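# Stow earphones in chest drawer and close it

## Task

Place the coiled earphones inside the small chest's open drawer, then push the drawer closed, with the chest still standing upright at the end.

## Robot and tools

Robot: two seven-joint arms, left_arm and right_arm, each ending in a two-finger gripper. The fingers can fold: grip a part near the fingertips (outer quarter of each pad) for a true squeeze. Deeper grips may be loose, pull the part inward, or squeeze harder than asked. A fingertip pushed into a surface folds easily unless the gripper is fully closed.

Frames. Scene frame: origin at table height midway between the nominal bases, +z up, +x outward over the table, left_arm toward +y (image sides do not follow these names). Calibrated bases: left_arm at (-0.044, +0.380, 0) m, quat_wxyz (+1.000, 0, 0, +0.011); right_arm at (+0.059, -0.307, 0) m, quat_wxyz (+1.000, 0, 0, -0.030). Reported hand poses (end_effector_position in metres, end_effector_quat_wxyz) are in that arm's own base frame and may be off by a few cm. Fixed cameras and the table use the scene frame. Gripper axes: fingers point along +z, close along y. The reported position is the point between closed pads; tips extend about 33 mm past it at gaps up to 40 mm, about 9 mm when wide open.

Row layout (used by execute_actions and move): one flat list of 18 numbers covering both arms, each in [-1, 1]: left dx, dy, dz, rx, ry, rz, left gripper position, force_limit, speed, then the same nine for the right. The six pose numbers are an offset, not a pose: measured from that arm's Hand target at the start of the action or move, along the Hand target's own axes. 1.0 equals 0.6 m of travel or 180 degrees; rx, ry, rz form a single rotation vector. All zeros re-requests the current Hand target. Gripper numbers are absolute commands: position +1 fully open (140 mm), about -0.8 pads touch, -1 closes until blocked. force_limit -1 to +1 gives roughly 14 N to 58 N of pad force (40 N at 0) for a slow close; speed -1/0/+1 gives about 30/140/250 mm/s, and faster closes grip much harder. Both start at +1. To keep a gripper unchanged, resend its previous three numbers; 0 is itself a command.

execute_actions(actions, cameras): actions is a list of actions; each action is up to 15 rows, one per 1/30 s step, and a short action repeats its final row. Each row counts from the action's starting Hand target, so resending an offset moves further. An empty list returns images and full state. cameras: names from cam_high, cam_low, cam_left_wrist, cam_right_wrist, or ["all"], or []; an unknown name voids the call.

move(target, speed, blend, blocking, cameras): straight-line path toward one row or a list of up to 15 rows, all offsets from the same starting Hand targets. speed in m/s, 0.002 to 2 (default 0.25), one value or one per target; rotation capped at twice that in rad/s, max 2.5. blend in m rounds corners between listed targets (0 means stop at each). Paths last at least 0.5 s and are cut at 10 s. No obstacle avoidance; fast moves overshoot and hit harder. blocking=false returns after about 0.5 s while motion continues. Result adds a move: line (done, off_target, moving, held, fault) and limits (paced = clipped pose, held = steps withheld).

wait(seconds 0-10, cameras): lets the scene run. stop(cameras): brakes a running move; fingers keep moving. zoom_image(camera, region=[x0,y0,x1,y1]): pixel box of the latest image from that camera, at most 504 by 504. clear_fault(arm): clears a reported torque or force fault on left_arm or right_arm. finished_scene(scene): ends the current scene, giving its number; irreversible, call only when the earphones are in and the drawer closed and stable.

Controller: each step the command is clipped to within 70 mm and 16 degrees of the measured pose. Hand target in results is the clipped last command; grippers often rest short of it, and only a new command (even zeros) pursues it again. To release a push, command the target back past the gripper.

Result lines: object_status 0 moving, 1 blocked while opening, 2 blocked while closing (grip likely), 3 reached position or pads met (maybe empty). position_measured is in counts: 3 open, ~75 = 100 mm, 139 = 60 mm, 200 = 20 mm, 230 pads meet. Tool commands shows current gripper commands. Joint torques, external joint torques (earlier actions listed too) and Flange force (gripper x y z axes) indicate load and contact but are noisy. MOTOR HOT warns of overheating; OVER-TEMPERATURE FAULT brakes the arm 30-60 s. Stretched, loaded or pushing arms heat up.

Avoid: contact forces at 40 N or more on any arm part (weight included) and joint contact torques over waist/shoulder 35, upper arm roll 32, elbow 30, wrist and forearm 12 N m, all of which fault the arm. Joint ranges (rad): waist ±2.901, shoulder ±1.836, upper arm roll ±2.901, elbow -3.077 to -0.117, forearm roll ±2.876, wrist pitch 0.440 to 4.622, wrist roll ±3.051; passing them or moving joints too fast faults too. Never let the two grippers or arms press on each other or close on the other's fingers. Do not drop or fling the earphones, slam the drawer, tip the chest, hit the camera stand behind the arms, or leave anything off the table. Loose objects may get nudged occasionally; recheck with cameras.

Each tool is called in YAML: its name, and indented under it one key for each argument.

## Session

execute_actions:
  actions: []

zoom_image:
  camera: "cam_high"
  region: [250, 100, 430, 300]

Scene clock: 0.00 s.
left_arm: end_effector_position=(+0.4118, -0.1405, +0.1265) position_measured=3 object_status=3 end_effector_quat_wxyz=(-0.517, +0.668, -0.503, +0.181) | right_arm: end_effector_position=(+0.5978, +0.5565, +0.2977) position_measured=3 object_status=3 end_effector_quat_wxyz=(-0.424, +0.742, +0.089, +0.511)
Joint positions: left_arm=[-0.577 0.002 -0.391 -2.74 1.417 1.953 -2.401] | right_arm=[0.596 0.585 0.124 -2.087 -0.125 4.116 -1.009]
Joint velocities: within noise
Joint torques (N m): no reading
External joint torques (N m): no reading
Flange force (N): no reading
Hand target: left_arm +0.4118, -0.1405, +0.1265; -0.517, +0.668, -0.503, +0.181 | right_arm +0.5978, +0.5565, +0.2977; -0.424, +0.742, +0.089, +0.511
Tool commands: left_gripper/position=+1.0 left_gripper/force_limit=+1.0 left_gripper/speed=+1.0 right_gripper/position=+1.0 right_gripper/force_limit=+1.0 right_gripper/speed=+1.0

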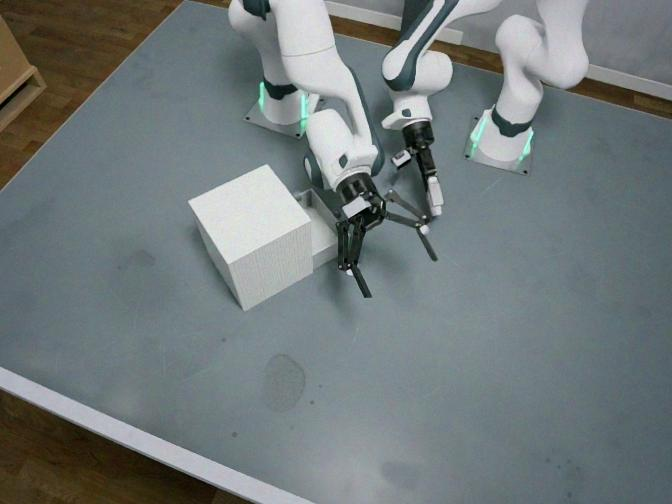

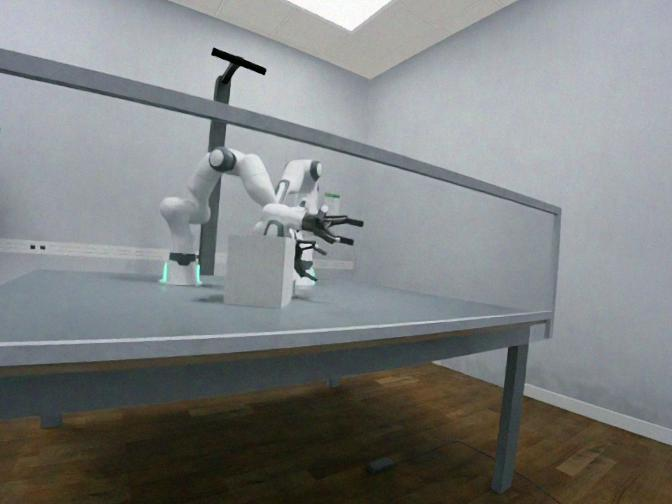

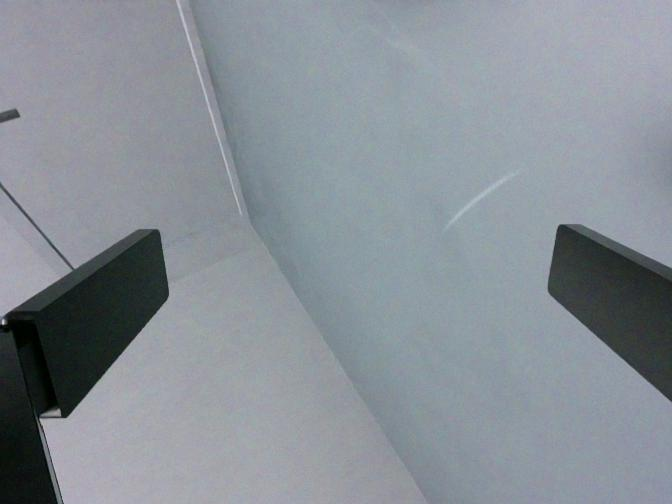

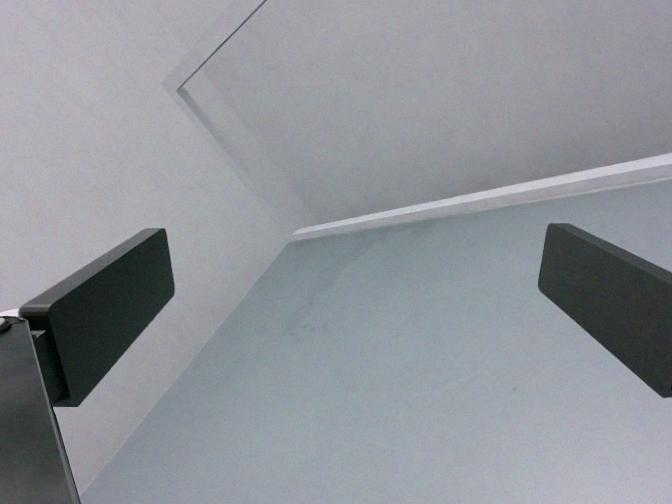

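Scaled by 2.520 from the camera's 672x504 image, which has a finer 960x720 frame.

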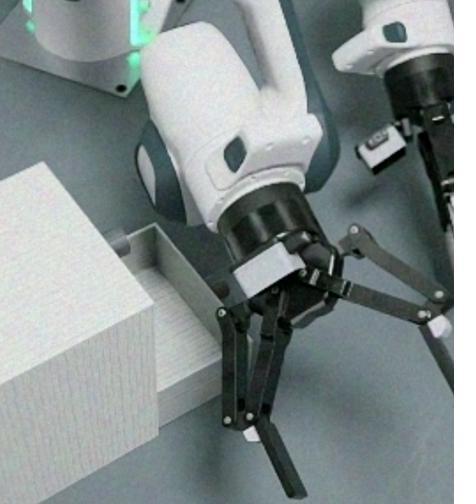

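zoom_image:
  camera: "cam_high"
  region: [170, 150, 350, 330]

zoom_image:
  camera: "cam_low"
  region: [140, 130, 380, 320]

zoom_image:
  camera: "cam_high"
  region: [290, 80, 480, 310]

Scaled by 2.800 from the camera's 672x504 image, which has a finer 960x720 frame.

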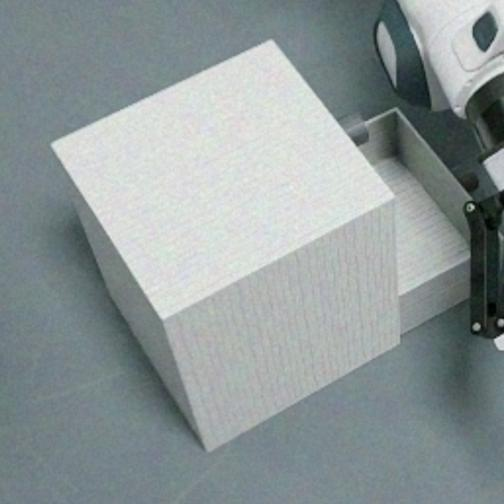

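Scaled by 2.100 from the camera's 672x504 image, which has a finer 960x720 frame.

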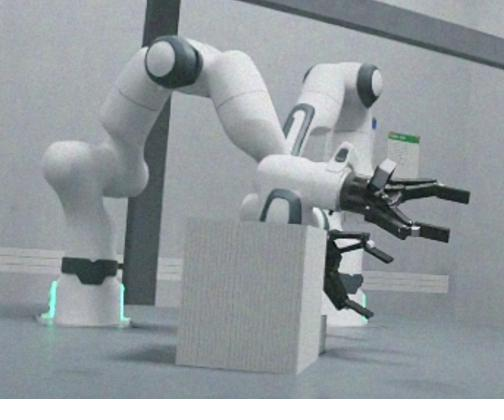

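Scaled by 2.191 from the camera's 672x504 image, which has a finer 960x720 frame.

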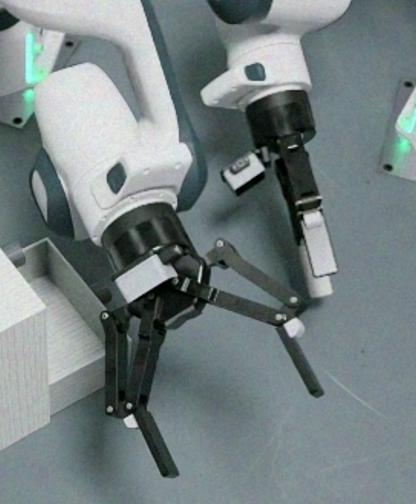

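move:
  target:
    - [0,0,0,0,0,0,1,1,1,0.1442,-0.1075,-0.2167,0,0,0,1,1,1]
    - [0,0,0,0,0,0,1,1,1,0.4928,0.4435,-0.6952,-0.1989,0.1284,0.0279,1,1,1]
  speed: 0.35
  blend: [0.08,0]
  cameras: ["all"]

Scene clock: 19.53 s.
left_arm: end_effector_position=(+0.4118, -0.1405, +0.1265) position_measured=3 object_status=3 end_effector_quat_wxyz=(-0.517, +0.668, -0.503, +0.181) | right_arm: end_effector_position=(+0.5987, +0.0012, +0.4515) position_measured=3 object_status=3 end_effector_quat_wxyz=(-0.210, +0.721, -0.191, +0.632)
Joint positions: left_arm=[-0.577 0.002 -0.391 -2.74 1.417 1.953 -2.401] | right_arm=[0.188 -0.334 -0.251 -2.824 -0.141 3.952 -0.988]
Joint velocities: left_arm=[within noise] | right_arm=[-0.001 0.002 0 0 -0.002 -0.003 -0.004]
Joint torques (N m): left_arm=[0.28 -21.45 -0.74 16.09 0.56 -1 -0.01] | right_arm=[0.18 -15.8 1.32 20.54 0.03 2.71 -0.25]
External joint torques (N m): left_arm=[0.33 0.98 -0.68 0.39 -0.02 0.06 0.09] | right_arm=[0.25 0.31 -0.04 0.35 -0.49 -0.11 -0.22]
Flange force (N): left_arm=[4.5 2.3 1.0] | right_arm=[1.2 2.1 2.1]
Hand target: left_arm +0.4118, -0.1405, +0.1265; -0.517, +0.668, -0.503, +0.181 | right_arm +0.5993, +0.0008, +0.4505; -0.207, +0.723, -0.189, +0.631
Off the commanded pose: left_arm 0.000 m, 0 deg | right_arm 0.001 m, 0 deg.
move: done

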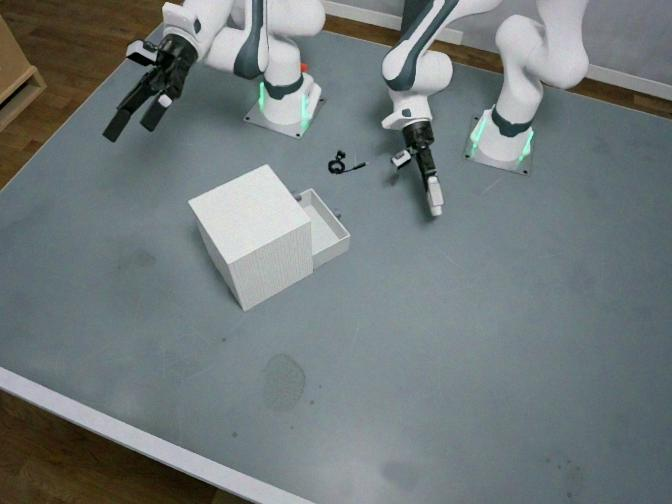

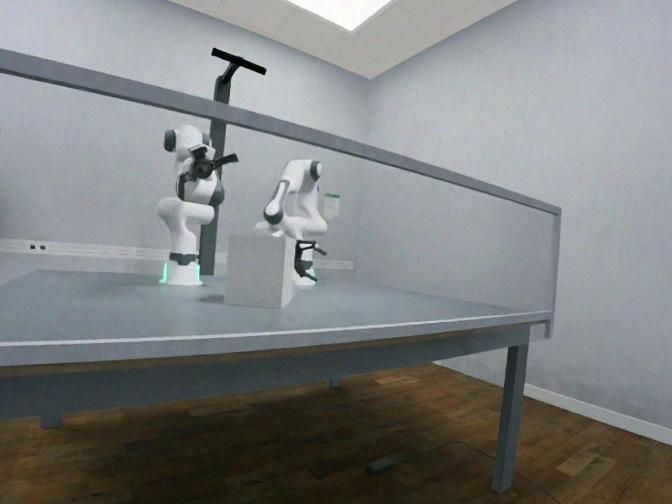

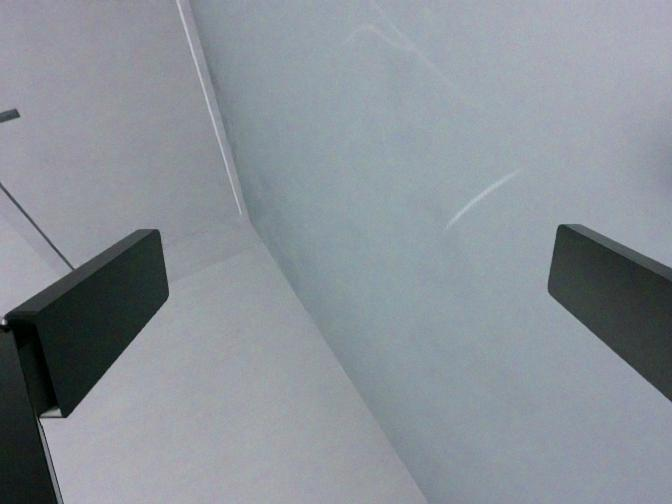

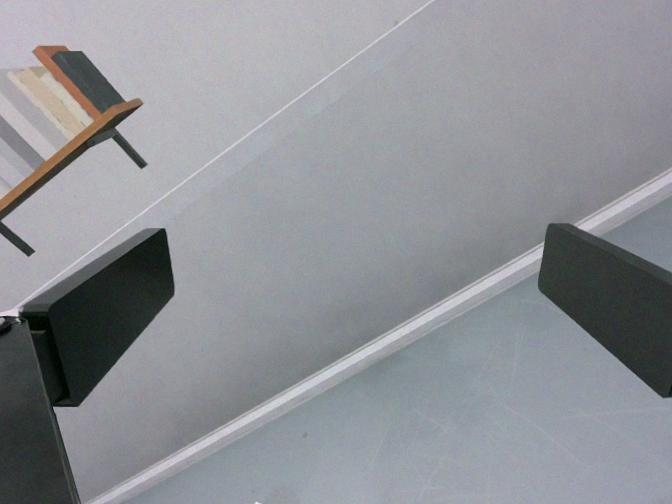

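zoom_image:
  camera: "cam_high"
  region: [270, 130, 390, 280]

zoom_image:
  camera: "cam_high"
  region: [310, 140, 380, 190]

zoom_image:
  camera: "cam_low"
  region: [210, 150, 340, 310]

Scaled by 3.360 from the camera's 672x504 image, which has a finer 960x720 frame.

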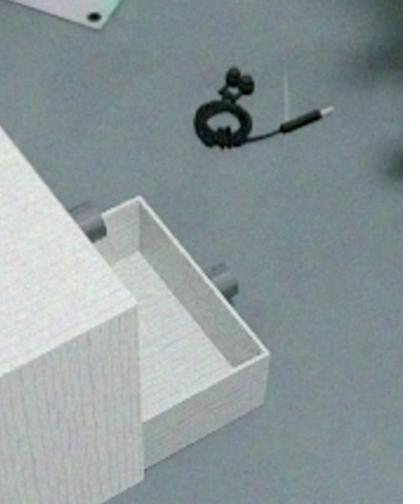

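Scaled by 7.200 from the camera's 672x504 image, which has a finer 960x720 frame.

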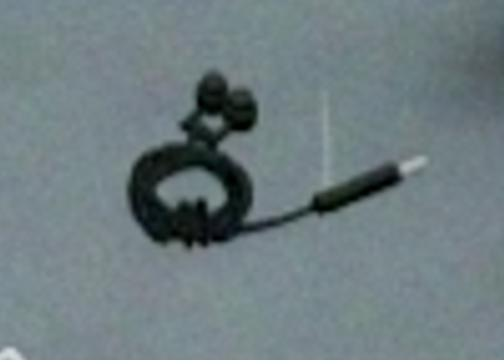

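Scaled by 3.150 from the camera's 672x504 image, which has a finer 960x720 frame.

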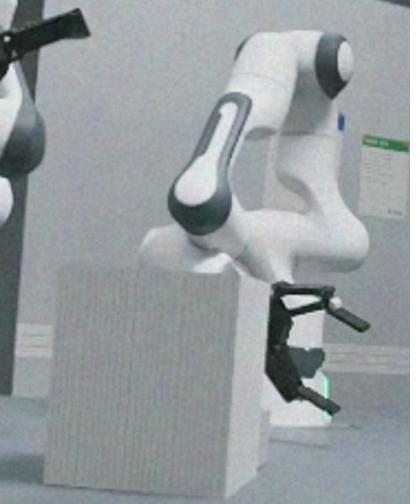

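move:
  target:
    - [0.0307,-0.1767,-0.2607,-0.0956,0.1233,0.135,1,0,0,0,0,0,0,0,0,1,1,1]
    - [0.2515,-0.1497,-0.5722,-0.2391,0.3083,0.3374,1,0,0,0,0,0,0,0,0,1,1,1]
  speed: 0.4
  blend: [0.06,0]
  cameras: ["cam_left_wrist","cam_high","cam_low"]

Scene clock: 38.10 s.
left_arm: end_effector_position=(+0.2593, -0.4483, +0.3003) position_measured=3 object_status=3 end_effector_quat_wxyz=(+0.001, -0.321, +0.947, -0.001) | right_arm: end_effector_position=(+0.5987, +0.0013, +0.4513) position_measured=3 object_status=3 end_effector_quat_wxyz=(-0.209, +0.722, -0.191, +0.632)
Joint positions: left_arm=[-1.71 -0.173 0.62 -2.019 0.108 1.88 -0.213] | right_arm=[0.187 -0.334 -0.251 -2.824 -0.141 3.951 -0.989]
Joint velocities: left_arm=[0 0 0 0 0 0 0.006] | right_arm=[within noise]
Joint torques (N m): left_arm=[-0.12 -18.82 -3.39 25.68 0.36 2.47 0.2] | right_arm=[0.38 -15.84 1.24 20.51 0.07 2.68 -0.33]
External joint torques (N m): left_arm=[-0.09 1.35 -0.04 1.05 -0.36 -0.12 0.2] | right_arm=[0.46 0.32 -0.11 0.24 -0.45 -0.15 -0.3]
Flange force (N): left_arm=[1.3 -9.5 -2.1] | right_arm=[1.1 2.0 1.9]
Hand target: left_arm +0.2581, -0.4485, +0.3003; +0.000, -0.317, +0.948, +0.000 | right_arm +0.5993, +0.0008, +0.4505; -0.207, +0.723, -0.189, +0.631
Off the commanded pose: left_arm 0.001 m, 1 deg | right_arm 0.001 m, 0 deg.
move: done; limits=paced
Images, in order (width x height): cam_high 672x504, cam_low 672x504, cam_left_wrist 672x504.

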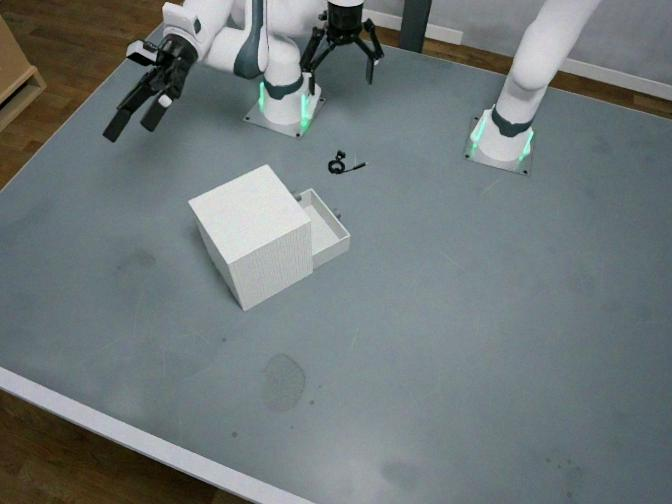

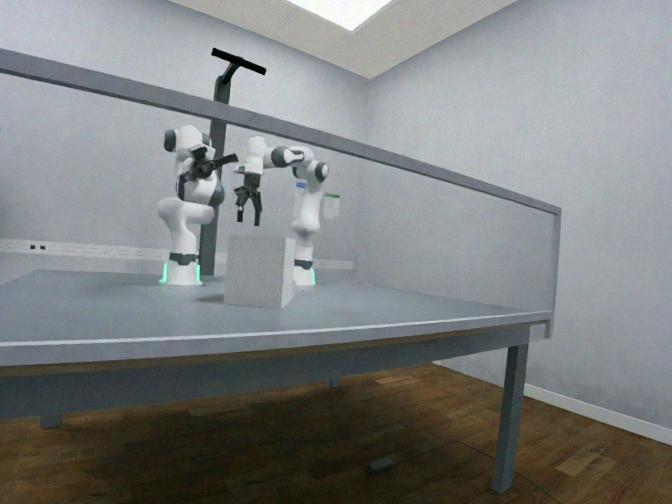

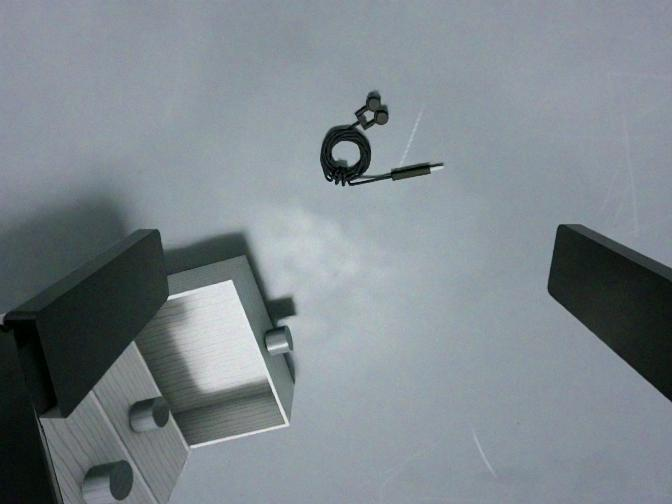

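zoom_image:
  camera: "cam_left_wrist"
  region: [300, 80, 460, 200]

zoom_image:
  camera: "cam_left_wrist"
  region: [30, 230, 330, 504]

Scaled by 3.150 from the camera's 672x504 image, which has a finer 960x720 frame.

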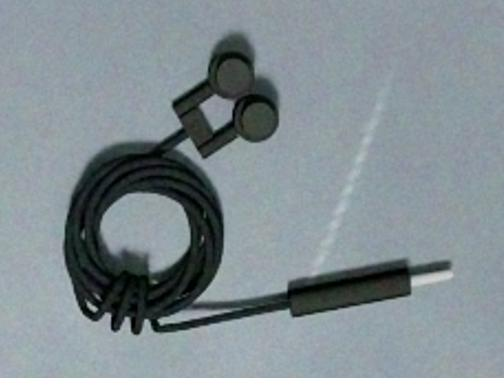

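Scaled by 1.680 from the camera's 672x504 image, which has a finer 960x720 frame.

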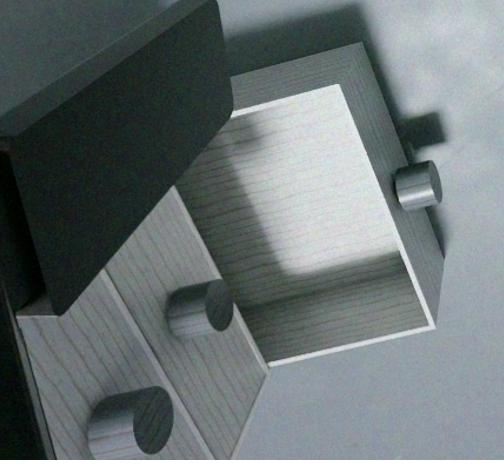

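move:
  target: [-0.0070,0.0042,0.3,0,0,-0.0556,0.098,-1,0,0,0,0,0,0,0,1,1,1]
  speed: 0.2
  cameras: ["cam_left_wrist"]

Scene clock: 50.17 s.
left_arm: end_effector_position=(+0.2586, -0.4438, +0.1205) position_measured=117 object_status=3 end_effector_quat_wxyz=(+0.001, -0.395, +0.919, +0.001) | right_arm: end_effector_position=(+0.5987, +0.0013, +0.4513) position_measured=3 object_status=3 end_effector_quat_wxyz=(-0.209, +0.722, -0.191, +0.632)
Joint positions: left_arm=[-1.7 0.04 0.658 -2.306 -0.032 2.335 -0.261] | right_arm=[0.187 -0.334 -0.251 -2.824 -0.141 3.951 -0.989]
Joint velocities: left_arm=[0 0.001 -0.001 0.001 0 0.004 0.001] | right_arm=[within noise]
Joint torques (N m): left_arm=[0.58 -22.76 0.7 22.63 0.1 2.76 0.07] | right_arm=[0.33 -15.79 1.29 20.54 0.07 2.7 -0.3]
External joint torques (N m): left_arm=[0.61 1.42 -0.03 0.6 -0.44 0.18 0.07] | right_arm=[0.38 0.33 -0.1 0.3 -0.44 -0.12 -0.27]
Flange force (N): left_arm=[1.6 -8.3 3.9] | right_arm=[1.0 2.1 2.1]
Hand target: left_arm +0.2599, -0.4442, +0.1203; +0.000, -0.399, +0.917, +0.000 | right_arm +0.5993, +0.0008, +0.4505; -0.207, +0.723, -0.189, +0.631
Off the commanded pose: left_arm 0.001 m, 1 deg | right_arm 0.001 m, 0 deg.
move: done
Images, in order (width x height): cam_left_wrist 672x504.

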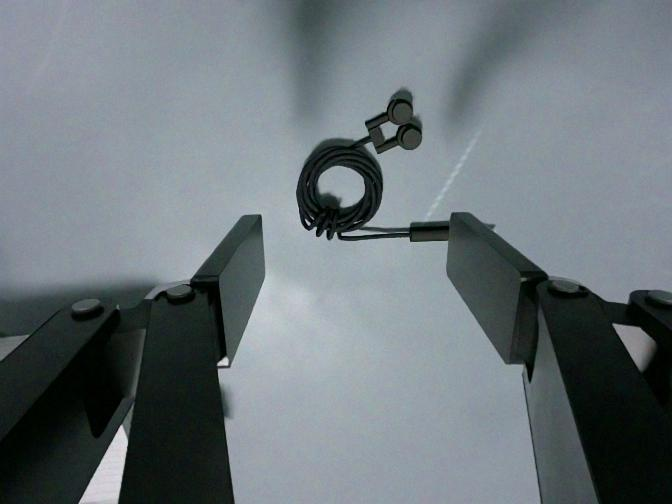

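move:
  target: [0.0033,-0.0083,0.1413,0,0,0,0.098,-1,0,0,0,0,0,0,0,1,1,1]
  speed: 0.12
  cameras: ["cam_left_wrist"]

Scene clock: 53.30 s.
left_arm: end_effector_position=(+0.2613, -0.4473, +0.0347) position_measured=117 object_status=3 end_effector_quat_wxyz=(+0.001, -0.401, +0.916, +0.002) | right_arm: end_effector_position=(+0.5987, +0.0013, +0.4513) position_measured=3 object_status=3 end_effector_quat_wxyz=(-0.209, +0.722, -0.191, +0.632)
Joint positions: left_arm=[-1.632 0.255 0.577 -2.327 -0.237 2.524 -0.131] | right_arm=[0.187 -0.334 -0.251 -2.824 -0.141 3.951 -0.989]
Joint velocities: left_arm=[0.001 0 0.001 0 0.001 0 0.007] | right_arm=[within noise]
Joint torques (N m): left_arm=[0.83 -28.31 3.37 20.05 0.06 2.77 0.35] | right_arm=[0.33 -15.77 1.26 20.49 0.08 2.68 -0.34]
External joint torques (N m): left_arm=[1 1.28 -0.83 0.9 -0.38 0.21 0.35] | right_arm=[0.42 0.4 -0.08 0.18 -0.45 -0.15 -0.31]
Flange force (N): left_arm=[0.8 -9.2 7.1] | right_arm=[0.8 2.0 2.0]
Hand target: left_arm +0.2622, -0.4491, +0.0356; +0.000, -0.399, +0.917, +0.000 | right_arm +0.5993, +0.0008, +0.4505; -0.207, +0.723, -0.189, +0.631
Off the commanded pose: left_arm 0.002 m, 0 deg | right_arm 0.001 m, 0 deg.
move: done
Images, in order (width x height): cam_left_wrist 672x504.

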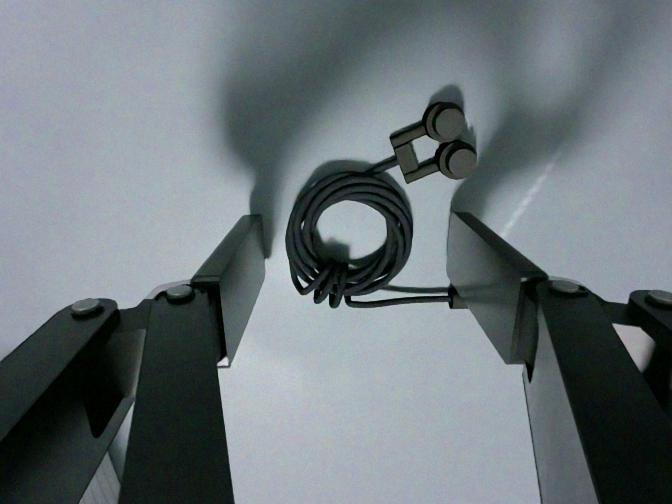

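move:
  target:
    - [0,0,-0.0117,0,0,0,0.098,-1,0,0,0,0,0,0,0,1,1,1]
    - [0.0067,-0.0042,-0.0117,0,0,-0.025,0.098,-1,0,0,0,0,0,0,0,1,1,1]
    - [0.0067,-0.0042,0,0,0,-0.025,0.098,-1,0,0,0,0,0,0,0,1,1,1]
  speed: 0.06
  blend: [0.002,0.002,0]
  cameras: ["cam_left_wrist"]

Scene clock: 56.53 s.
left_arm: end_effector_position=(+0.2613, -0.4520, +0.0353) position_measured=117 object_status=3 end_effector_quat_wxyz=(+0.000, -0.430, +0.903, +0.002) | right_arm: end_effector_position=(+0.5987, +0.0013, +0.4513) position_measured=3 object_status=3 end_effector_quat_wxyz=(-0.209, +0.722, -0.191, +0.632)
Joint positions: left_arm=[-1.651 0.266 0.592 -2.313 -0.253 2.517 -0.186] | right_arm=[0.187 -0.334 -0.251 -2.824 -0.141 3.951 -0.989]
Joint velocities: left_arm=[0.001 0 0 -0.001 -0.004 0.002 -0.006] | right_arm=[within noise]
Joint torques (N m): left_arm=[0.17 -27.98 4.14 19.79 0.07 2.75 -0.15] | right_arm=[0.36 -15.78 1.25 20.48 0.07 2.68 -0.35]
External joint torques (N m): left_arm=[0.16 1.68 -0.54 0.63 -0.36 0.18 -0.15] | right_arm=[0.41 0.24 -0.12 0.33 -0.44 -0.13 -0.32]
Flange force (N): left_arm=[2.8 -7.0 5.9] | right_arm=[1.3 1.8 1.8]
Hand target: left_arm +0.2613, -0.4537, +0.0356; +0.000, -0.434, +0.901, +0.000 | right_arm +0.5993, +0.0008, +0.4505; -0.207, +0.723, -0.189, +0.631
Off the commanded pose: left_arm 0.002 m, 1 deg | right_arm 0.001 m, 0 deg.
move: done
Images, in order (width x height): cam_left_wrist 672x504.

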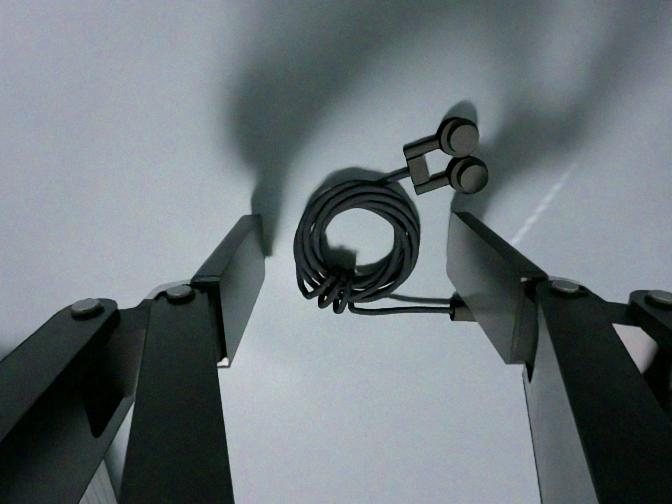

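execute_actions:
  actions:
    - [[0,0,0,0,0,0,-1,-1,-1,0,0,0,0,0,0,1,1,1]]

wait:
  seconds: 1.5
  cameras: ["cam_left_wrist", "cam_low"]

Scene clock: 66.67 s.
left_arm: end_effector_position=(+0.2622, -0.4538, +0.0364) position_measured=212 object_status=0 end_effector_quat_wxyz=(+0.000, -0.431, +0.902, -0.001) | right_arm: end_effector_position=(+0.5987, +0.0013, +0.4513) position_measured=3 object_status=3 end_effector_quat_wxyz=(-0.209, +0.722, -0.191, +0.632)
Joint positions: left_arm=[-1.651 0.266 0.592 -2.311 -0.254 2.52 -0.188] | right_arm=[0.187 -0.334 -0.251 -2.824 -0.141 3.951 -0.989]
Joint torques (N m): left_arm=[0.31 -27.17 4.22 18.6 0.15 2.47 -0.13] | right_arm=[0.32 -15.81 1.26 20.49 0.07 2.69 -0.35]
External joint torques (N m): left_arm=[0.31 2.57 -0.45 -0.71 -0.29 -0.13 -0.13] | right_arm=[0.44 0.32 -0.05 0.21 -0.47 -0.14 -0.32]
Flange force (N): left_arm=[1.7 -5.2 7.5] | right_arm=[0.9 1.8 1.7]
Hand target: left_arm +0.2613, -0.4537, +0.0356; +0.000, -0.434, +0.901, +0.000 | right_arm +0.5993, +0.0008, +0.4505; -0.207, +0.723, -0.189, +0.631
Off the commanded pose: left_arm 0.001 m, 0 deg | right_arm 0.001 m, 0 deg.

Scene clock: 68.17 s.
left_arm: end_effector_position=(+0.2622, -0.4538, +0.0364) position_measured=212 object_status=2 end_effector_quat_wxyz=(+0.000, -0.431, +0.902, -0.001) | right_arm: end_effector_position=(+0.5987, +0.0013, +0.4513) position_measured=3 object_status=3 end_effector_quat_wxyz=(-0.209, +0.722, -0.191, +0.632)
Joint positions: left_arm=[-1.651 0.266 0.592 -2.311 -0.254 2.52 -0.188] | right_arm=[0.187 -0.334 -0.251 -2.824 -0.141 3.951 -0.989]
Joint torques (N m): left_arm=[0.32 -27.16 4.21 18.61 0.15 2.44 -0.1] | right_arm=[0.34 -15.78 1.3 20.5 0.07 2.7 -0.33]
External joint torques (N m): left_arm=[0.47 2.55 -0.32 -0.63 -0.3 -0.14 -0.1] | right_arm=[0.4 0.42 -0.07 0.22 -0.44 -0.14 -0.3]
Flange force (N): left_arm=[1.5 -5.7 7.5] | right_arm=[0.7 2.1 2.2]
Hand target: left_arm +0.2613, -0.4537, +0.0356; +0.000, -0.434, +0.901, +0.000 | right_arm +0.5993, +0.0008, +0.4505; -0.207, +0.723, -0.189, +0.631
Tool commands: left_gripper/position=-1.0 left_gripper/force_limit=-1.0 left_gripper/speed=-1.0 right_gripper/position=+1.0 right_gripper/force_limit=+1.0 right_gripper/speed=+1.0
Off the commanded pose: left_arm 0.001 m, 0 deg | right_arm 0.001 m, 0 deg.
wait: 1.50 s; at rest by 0.17 s
Images, in order (width x height): cam_low 672x504, cam_left_wrist 672x504.

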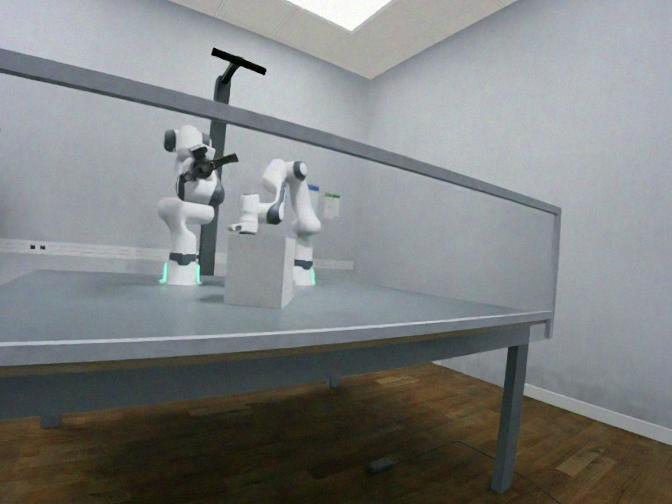

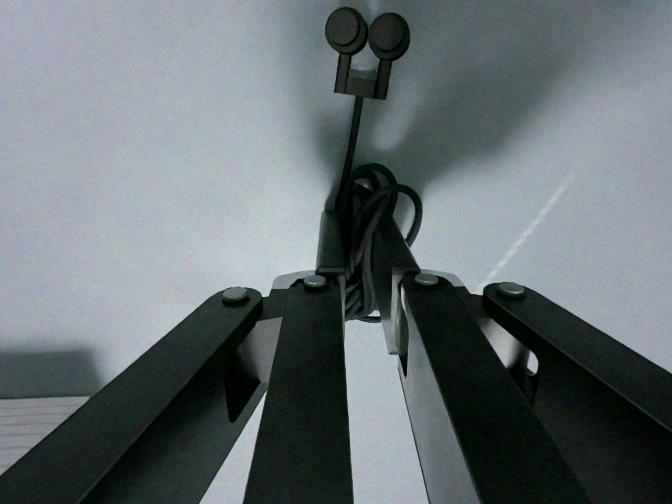

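move:
  target: [0,0,-0.33,0,0,0,-1,-1,-1,0,0,0,0,0,0,1,1,1]
  speed: 0.12
  cameras: ["cam_high", "cam_left_wrist", "cam_right_wrist"]

Scene clock: 71.30 s.
left_arm: end_effector_position=(+0.2607, -0.4541, +0.2328) position_measured=212 object_status=2 end_effector_quat_wxyz=(-0.002, -0.431, +0.902, -0.001) | right_arm: end_effector_position=(+0.5987, +0.0013, +0.4513) position_measured=3 object_status=3 end_effector_quat_wxyz=(-0.209, +0.722, -0.191, +0.632)
Joint positions: left_arm=[-1.71 -0.103 0.644 -2.131 0.066 2.049 -0.42] | right_arm=[0.187 -0.334 -0.251 -2.824 -0.141 3.951 -0.989]
Joint velocities: left_arm=[0 -0.001 0 0.001 0 -0.003 -0.006] | right_arm=[within noise]
Joint torques (N m): left_arm=[0.3 -21.03 -2.79 25.28 1.08 2.58 -0.1] | right_arm=[0.32 -15.81 1.31 20.53 0.08 2.7 -0.36]
External joint torques (N m): left_arm=[0.23 0.86 -0.84 0.91 0.4 -0.04 -0.1] | right_arm=[0.35 0.31 -0.09 0.28 -0.43 -0.13 -0.33]
Flange force (N): left_arm=[2.4 -3.8 -1.3] | right_arm=[1.0 1.8 1.9]
Hand target: left_arm +0.2613, -0.4536, +0.2336; +0.000, -0.434, +0.901, +0.000 | right_arm +0.5993, +0.0008, +0.4505; -0.207, +0.723, -0.189, +0.631
Off the commanded pose: left_arm 0.001 m, 0 deg | right_arm 0.001 m, 0 deg.
move: done
Images, in order (width x height): cam_high 672x504, cam_left_wrist 672x504, cam_right_wrist 672x504.

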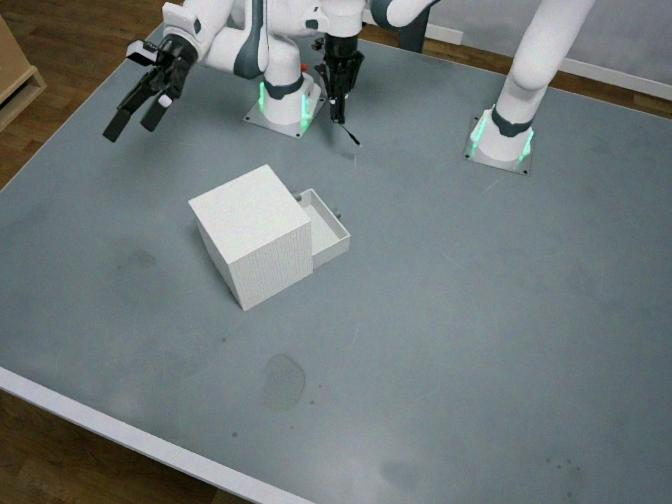

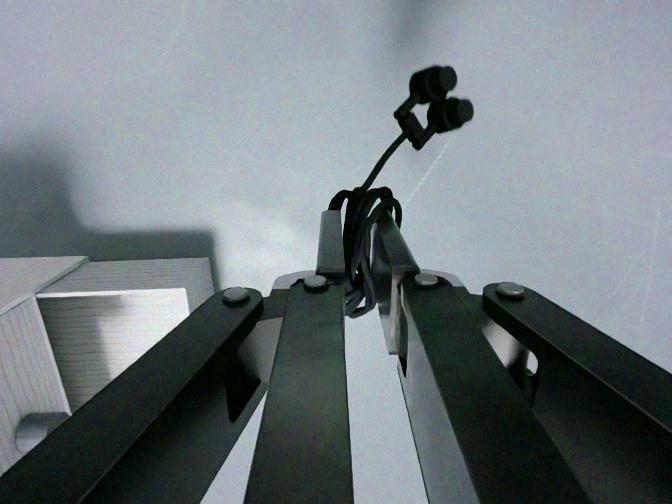

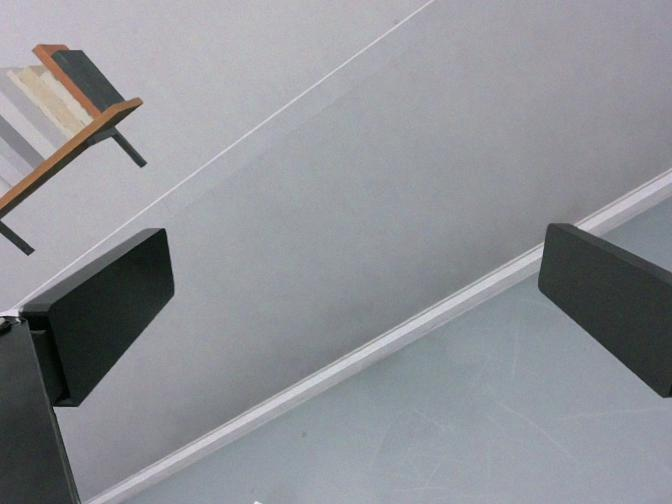

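zoom_image:
  camera: "cam_high"
  region: [280, 60, 420, 165]

zoom_image:
  camera: "cam_left_wrist"
  region: [270, 30, 520, 340]

Scaled by 3.600 from the camera's 672x504 image, which has a finer 960x720 frame.

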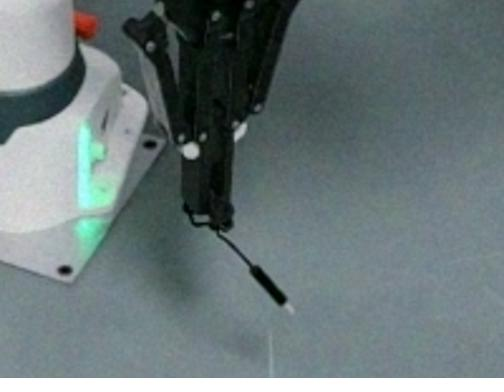

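Scaled by 1.626 from the camera's 672x504 image, which has a finer 960x720 frame.

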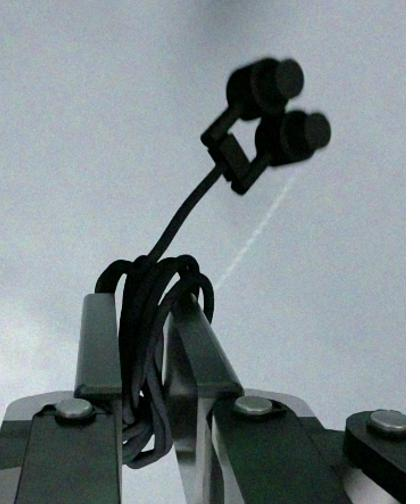

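move:
  target: [-0.2593,-0.3053,0.0027,0.1372,-0.0257,0.1033,-1,-1,-1,0,0,0,0,0,0,1,1,1]
  speed: 0.18
  cameras: ["all"]

Scene clock: 94.80 s.
left_arm: end_effector_position=(+0.5008, -0.4454, +0.2313) position_measured=212 object_status=2 end_effector_quat_wxyz=(+0.128, -0.277, +0.936, -0.174) | right_arm: end_effector_position=(+0.5987, +0.0013, +0.4513) position_measured=3 object_status=3 end_effector_quat_wxyz=(-0.209, +0.722, -0.191, +0.632)
Joint positions: left_arm=[-1.536 0.072 0.806 -2.155 -0.026 2.64 0.273] | right_arm=[0.187 -0.334 -0.251 -2.824 -0.141 3.951 -0.989]
Joint velocities: left_arm=[0 0 0 0 0.001 0 0.005] | right_arm=[within noise]
Joint torques (N m): left_arm=[0.75 -22.21 0.87 25.24 0.15 3.44 0.31] | right_arm=[0.35 -15.84 1.29 20.51 0.06 2.68 -0.33]
External joint torques (N m): left_arm=[0.77 1.37 -0.83 1.17 -0.41 0.05 0.35] | right_arm=[0.43 0.31 -0.07 0.29 -0.46 -0.14 -0.3]
Flange force (N): left_arm=[-4.9 -11.0 9.5] | right_arm=[1.1 1.9 1.9]
Hand target: left_arm +0.5015, -0.4458, +0.2319; +0.128, -0.274, +0.937, -0.175 | right_arm +0.5993, +0.0008, +0.4505; -0.207, +0.723, -0.189, +0.631
Off the commanded pose: left_arm 0.001 m, 0 deg | right_arm 0.001 m, 0 deg.
move: done

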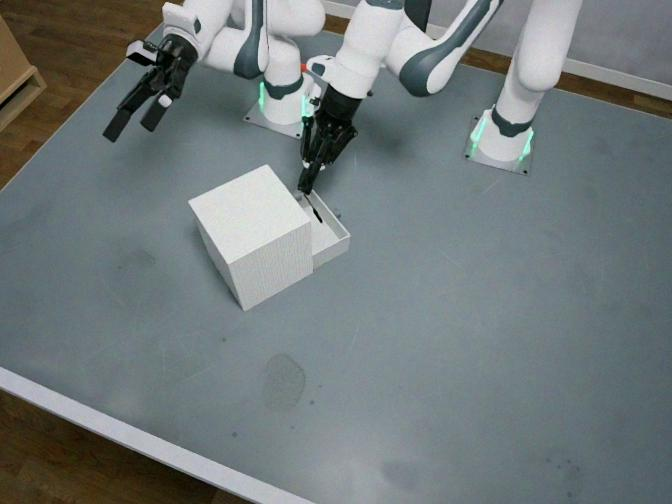

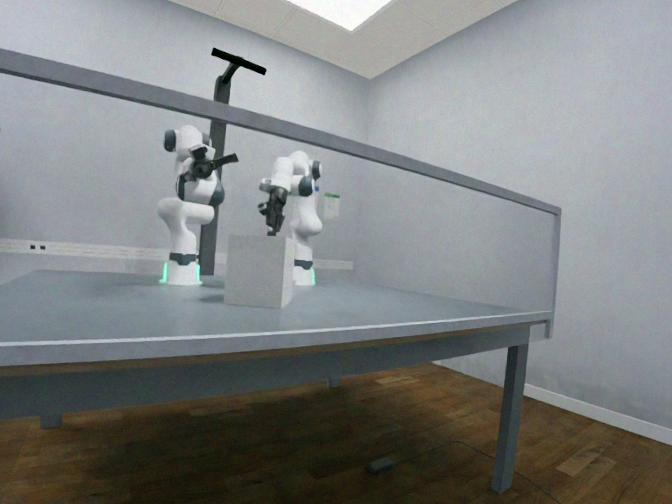

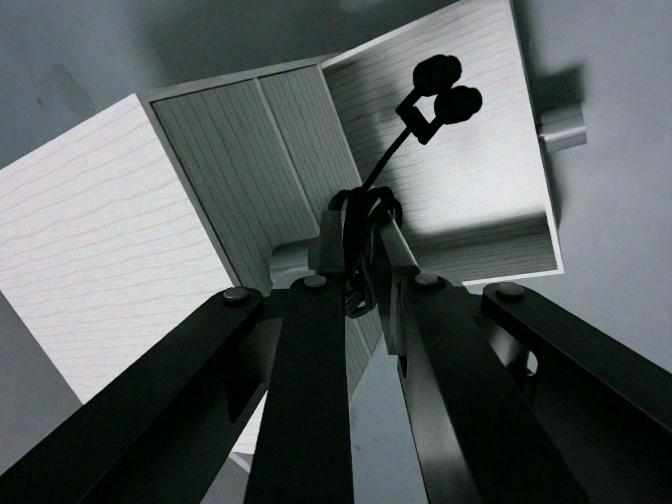

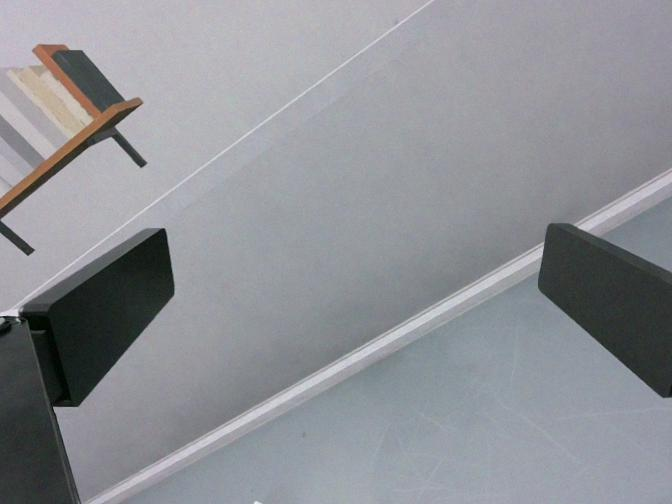

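zoom_image:
  camera: "cam_high"
  region: [260, 150, 370, 275]

zoom_image:
  camera: "cam_left_wrist"
  region: [120, 0, 600, 360]

Scaled by 4.032 from the camera's 672x504 image, which has a finer 960x720 frame.

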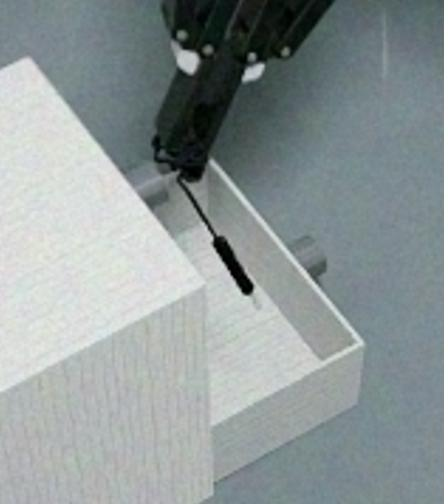

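Scaled by 1.050 from the camera's 672x504 image, which has a finer 960x720 frame.

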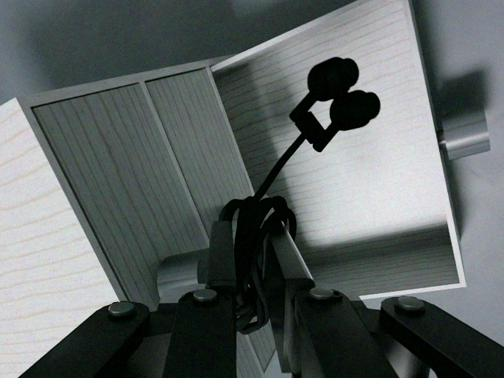

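zoom_image:
  camera: "cam_left_wrist"
  region: [240, 0, 600, 300]

zoom_image:
  camera: "cam_left_wrist"
  region: [120, 40, 400, 320]

Scaled by 1.400 from the camera's 672x504 image, which has a finer 960x720 frame.

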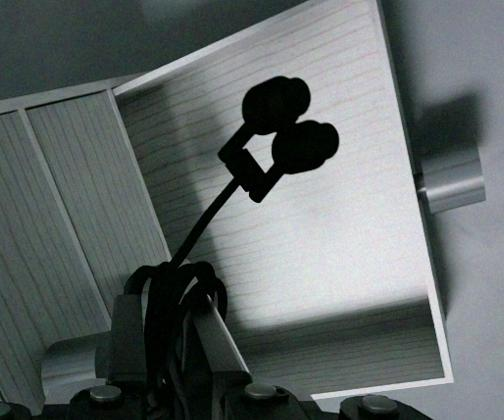

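Scaled by 1.800 from the camera's 672x504 image, which has a finer 960x720 frame.

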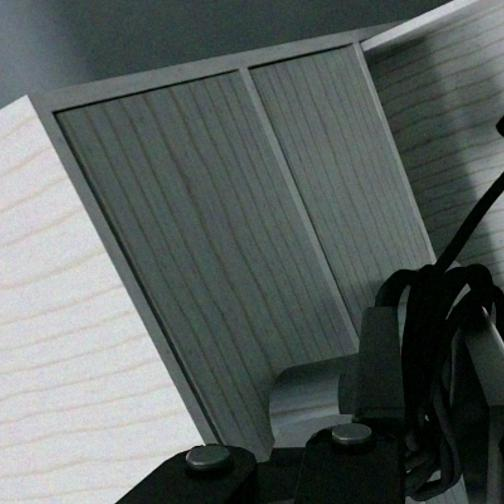

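move:
  target:
    - [0.0003,0.008,-0.0035,0,0,-0.0833,-1,-1,-1,0,0,0,0,0,0,1,1,1]
    - [0.0171,0.0544,0.1022,0,0,-0.0833,-1,-1,-1,0,0,0,0,0,0,1,1,1]
  speed: 0.1
  blend: 0.01
  cameras: ["cam_left_wrist", "cam_high"]

Scene clock: 121.63 s.
left_arm: end_effector_position=(+0.4973, -0.4409, +0.1601) position_measured=212 object_status=2 end_effector_quat_wxyz=(+0.104, -0.397, +0.893, -0.187) | right_arm: end_effector_position=(+0.5987, +0.0013, +0.4513) position_measured=3 object_status=3 end_effector_quat_wxyz=(-0.209, +0.722, -0.191, +0.632)
Joint positions: left_arm=[-1.477 0.196 0.735 -2.231 -0.227 2.8 0.153] | right_arm=[0.187 -0.334 -0.251 -2.824 -0.141 3.951 -0.989]
Joint velocities: left_arm=[0 0 -0.002 0.001 0 0.001 0.007] | right_arm=[within noise]
Joint torques (N m): left_arm=[0.72 -26.75 3.38 22.73 0.15 3.62 0.25] | right_arm=[0.37 -15.78 1.31 20.49 0.09 2.68 -0.27]
External joint torques (N m): left_arm=[0.69 0.49 -0.97 0.58 -0.4 0.22 0.3] | right_arm=[0.42 0.13 -0.06 0.4 -0.43 -0.11 -0.25]
Flange force (N): left_arm=[-3.1 -5.8 10.1] | right_arm=[1.4 1.6 1.7]
Hand target: left_arm +0.4984, -0.4416, +0.1619; +0.104, -0.394, +0.893, -0.190 | right_arm +0.5993, +0.0008, +0.4505; -0.207, +0.723, -0.189, +0.631
Off the commanded pose: left_arm 0.002 m, 0 deg | right_arm 0.001 m, 0 deg.
move: done
Images, in order (width x height): cam_high 672x504, cam_left_wrist 672x504.

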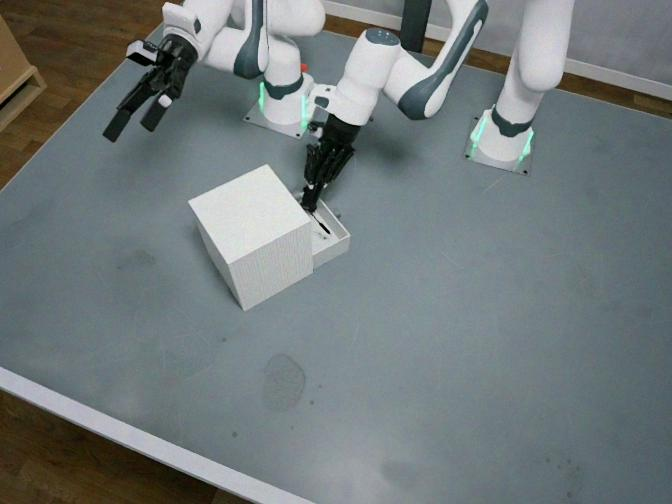

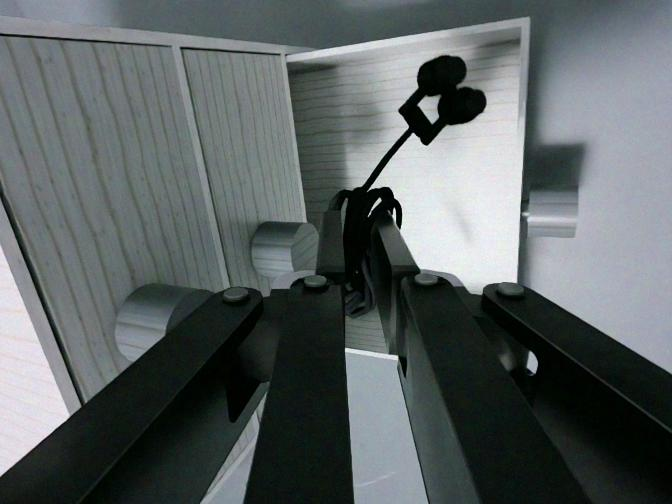

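zoom_image:
  camera: "cam_left_wrist"
  region: [260, 0, 620, 360]

zoom_image:
  camera: "cam_high"
  region: [270, 170, 360, 275]

Scaled by 1.400 from the camera's 672x504 image, which has a finer 960x720 frame.

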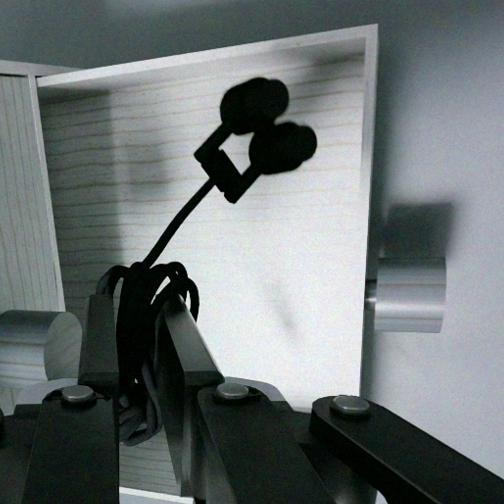

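Scaled by 4.800 from the camera's 672x504 image, which has a finer 960x720 frame.

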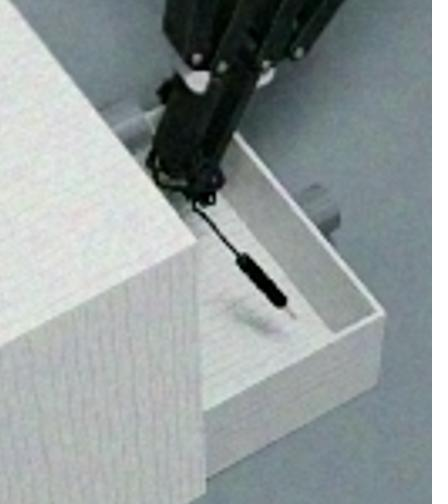

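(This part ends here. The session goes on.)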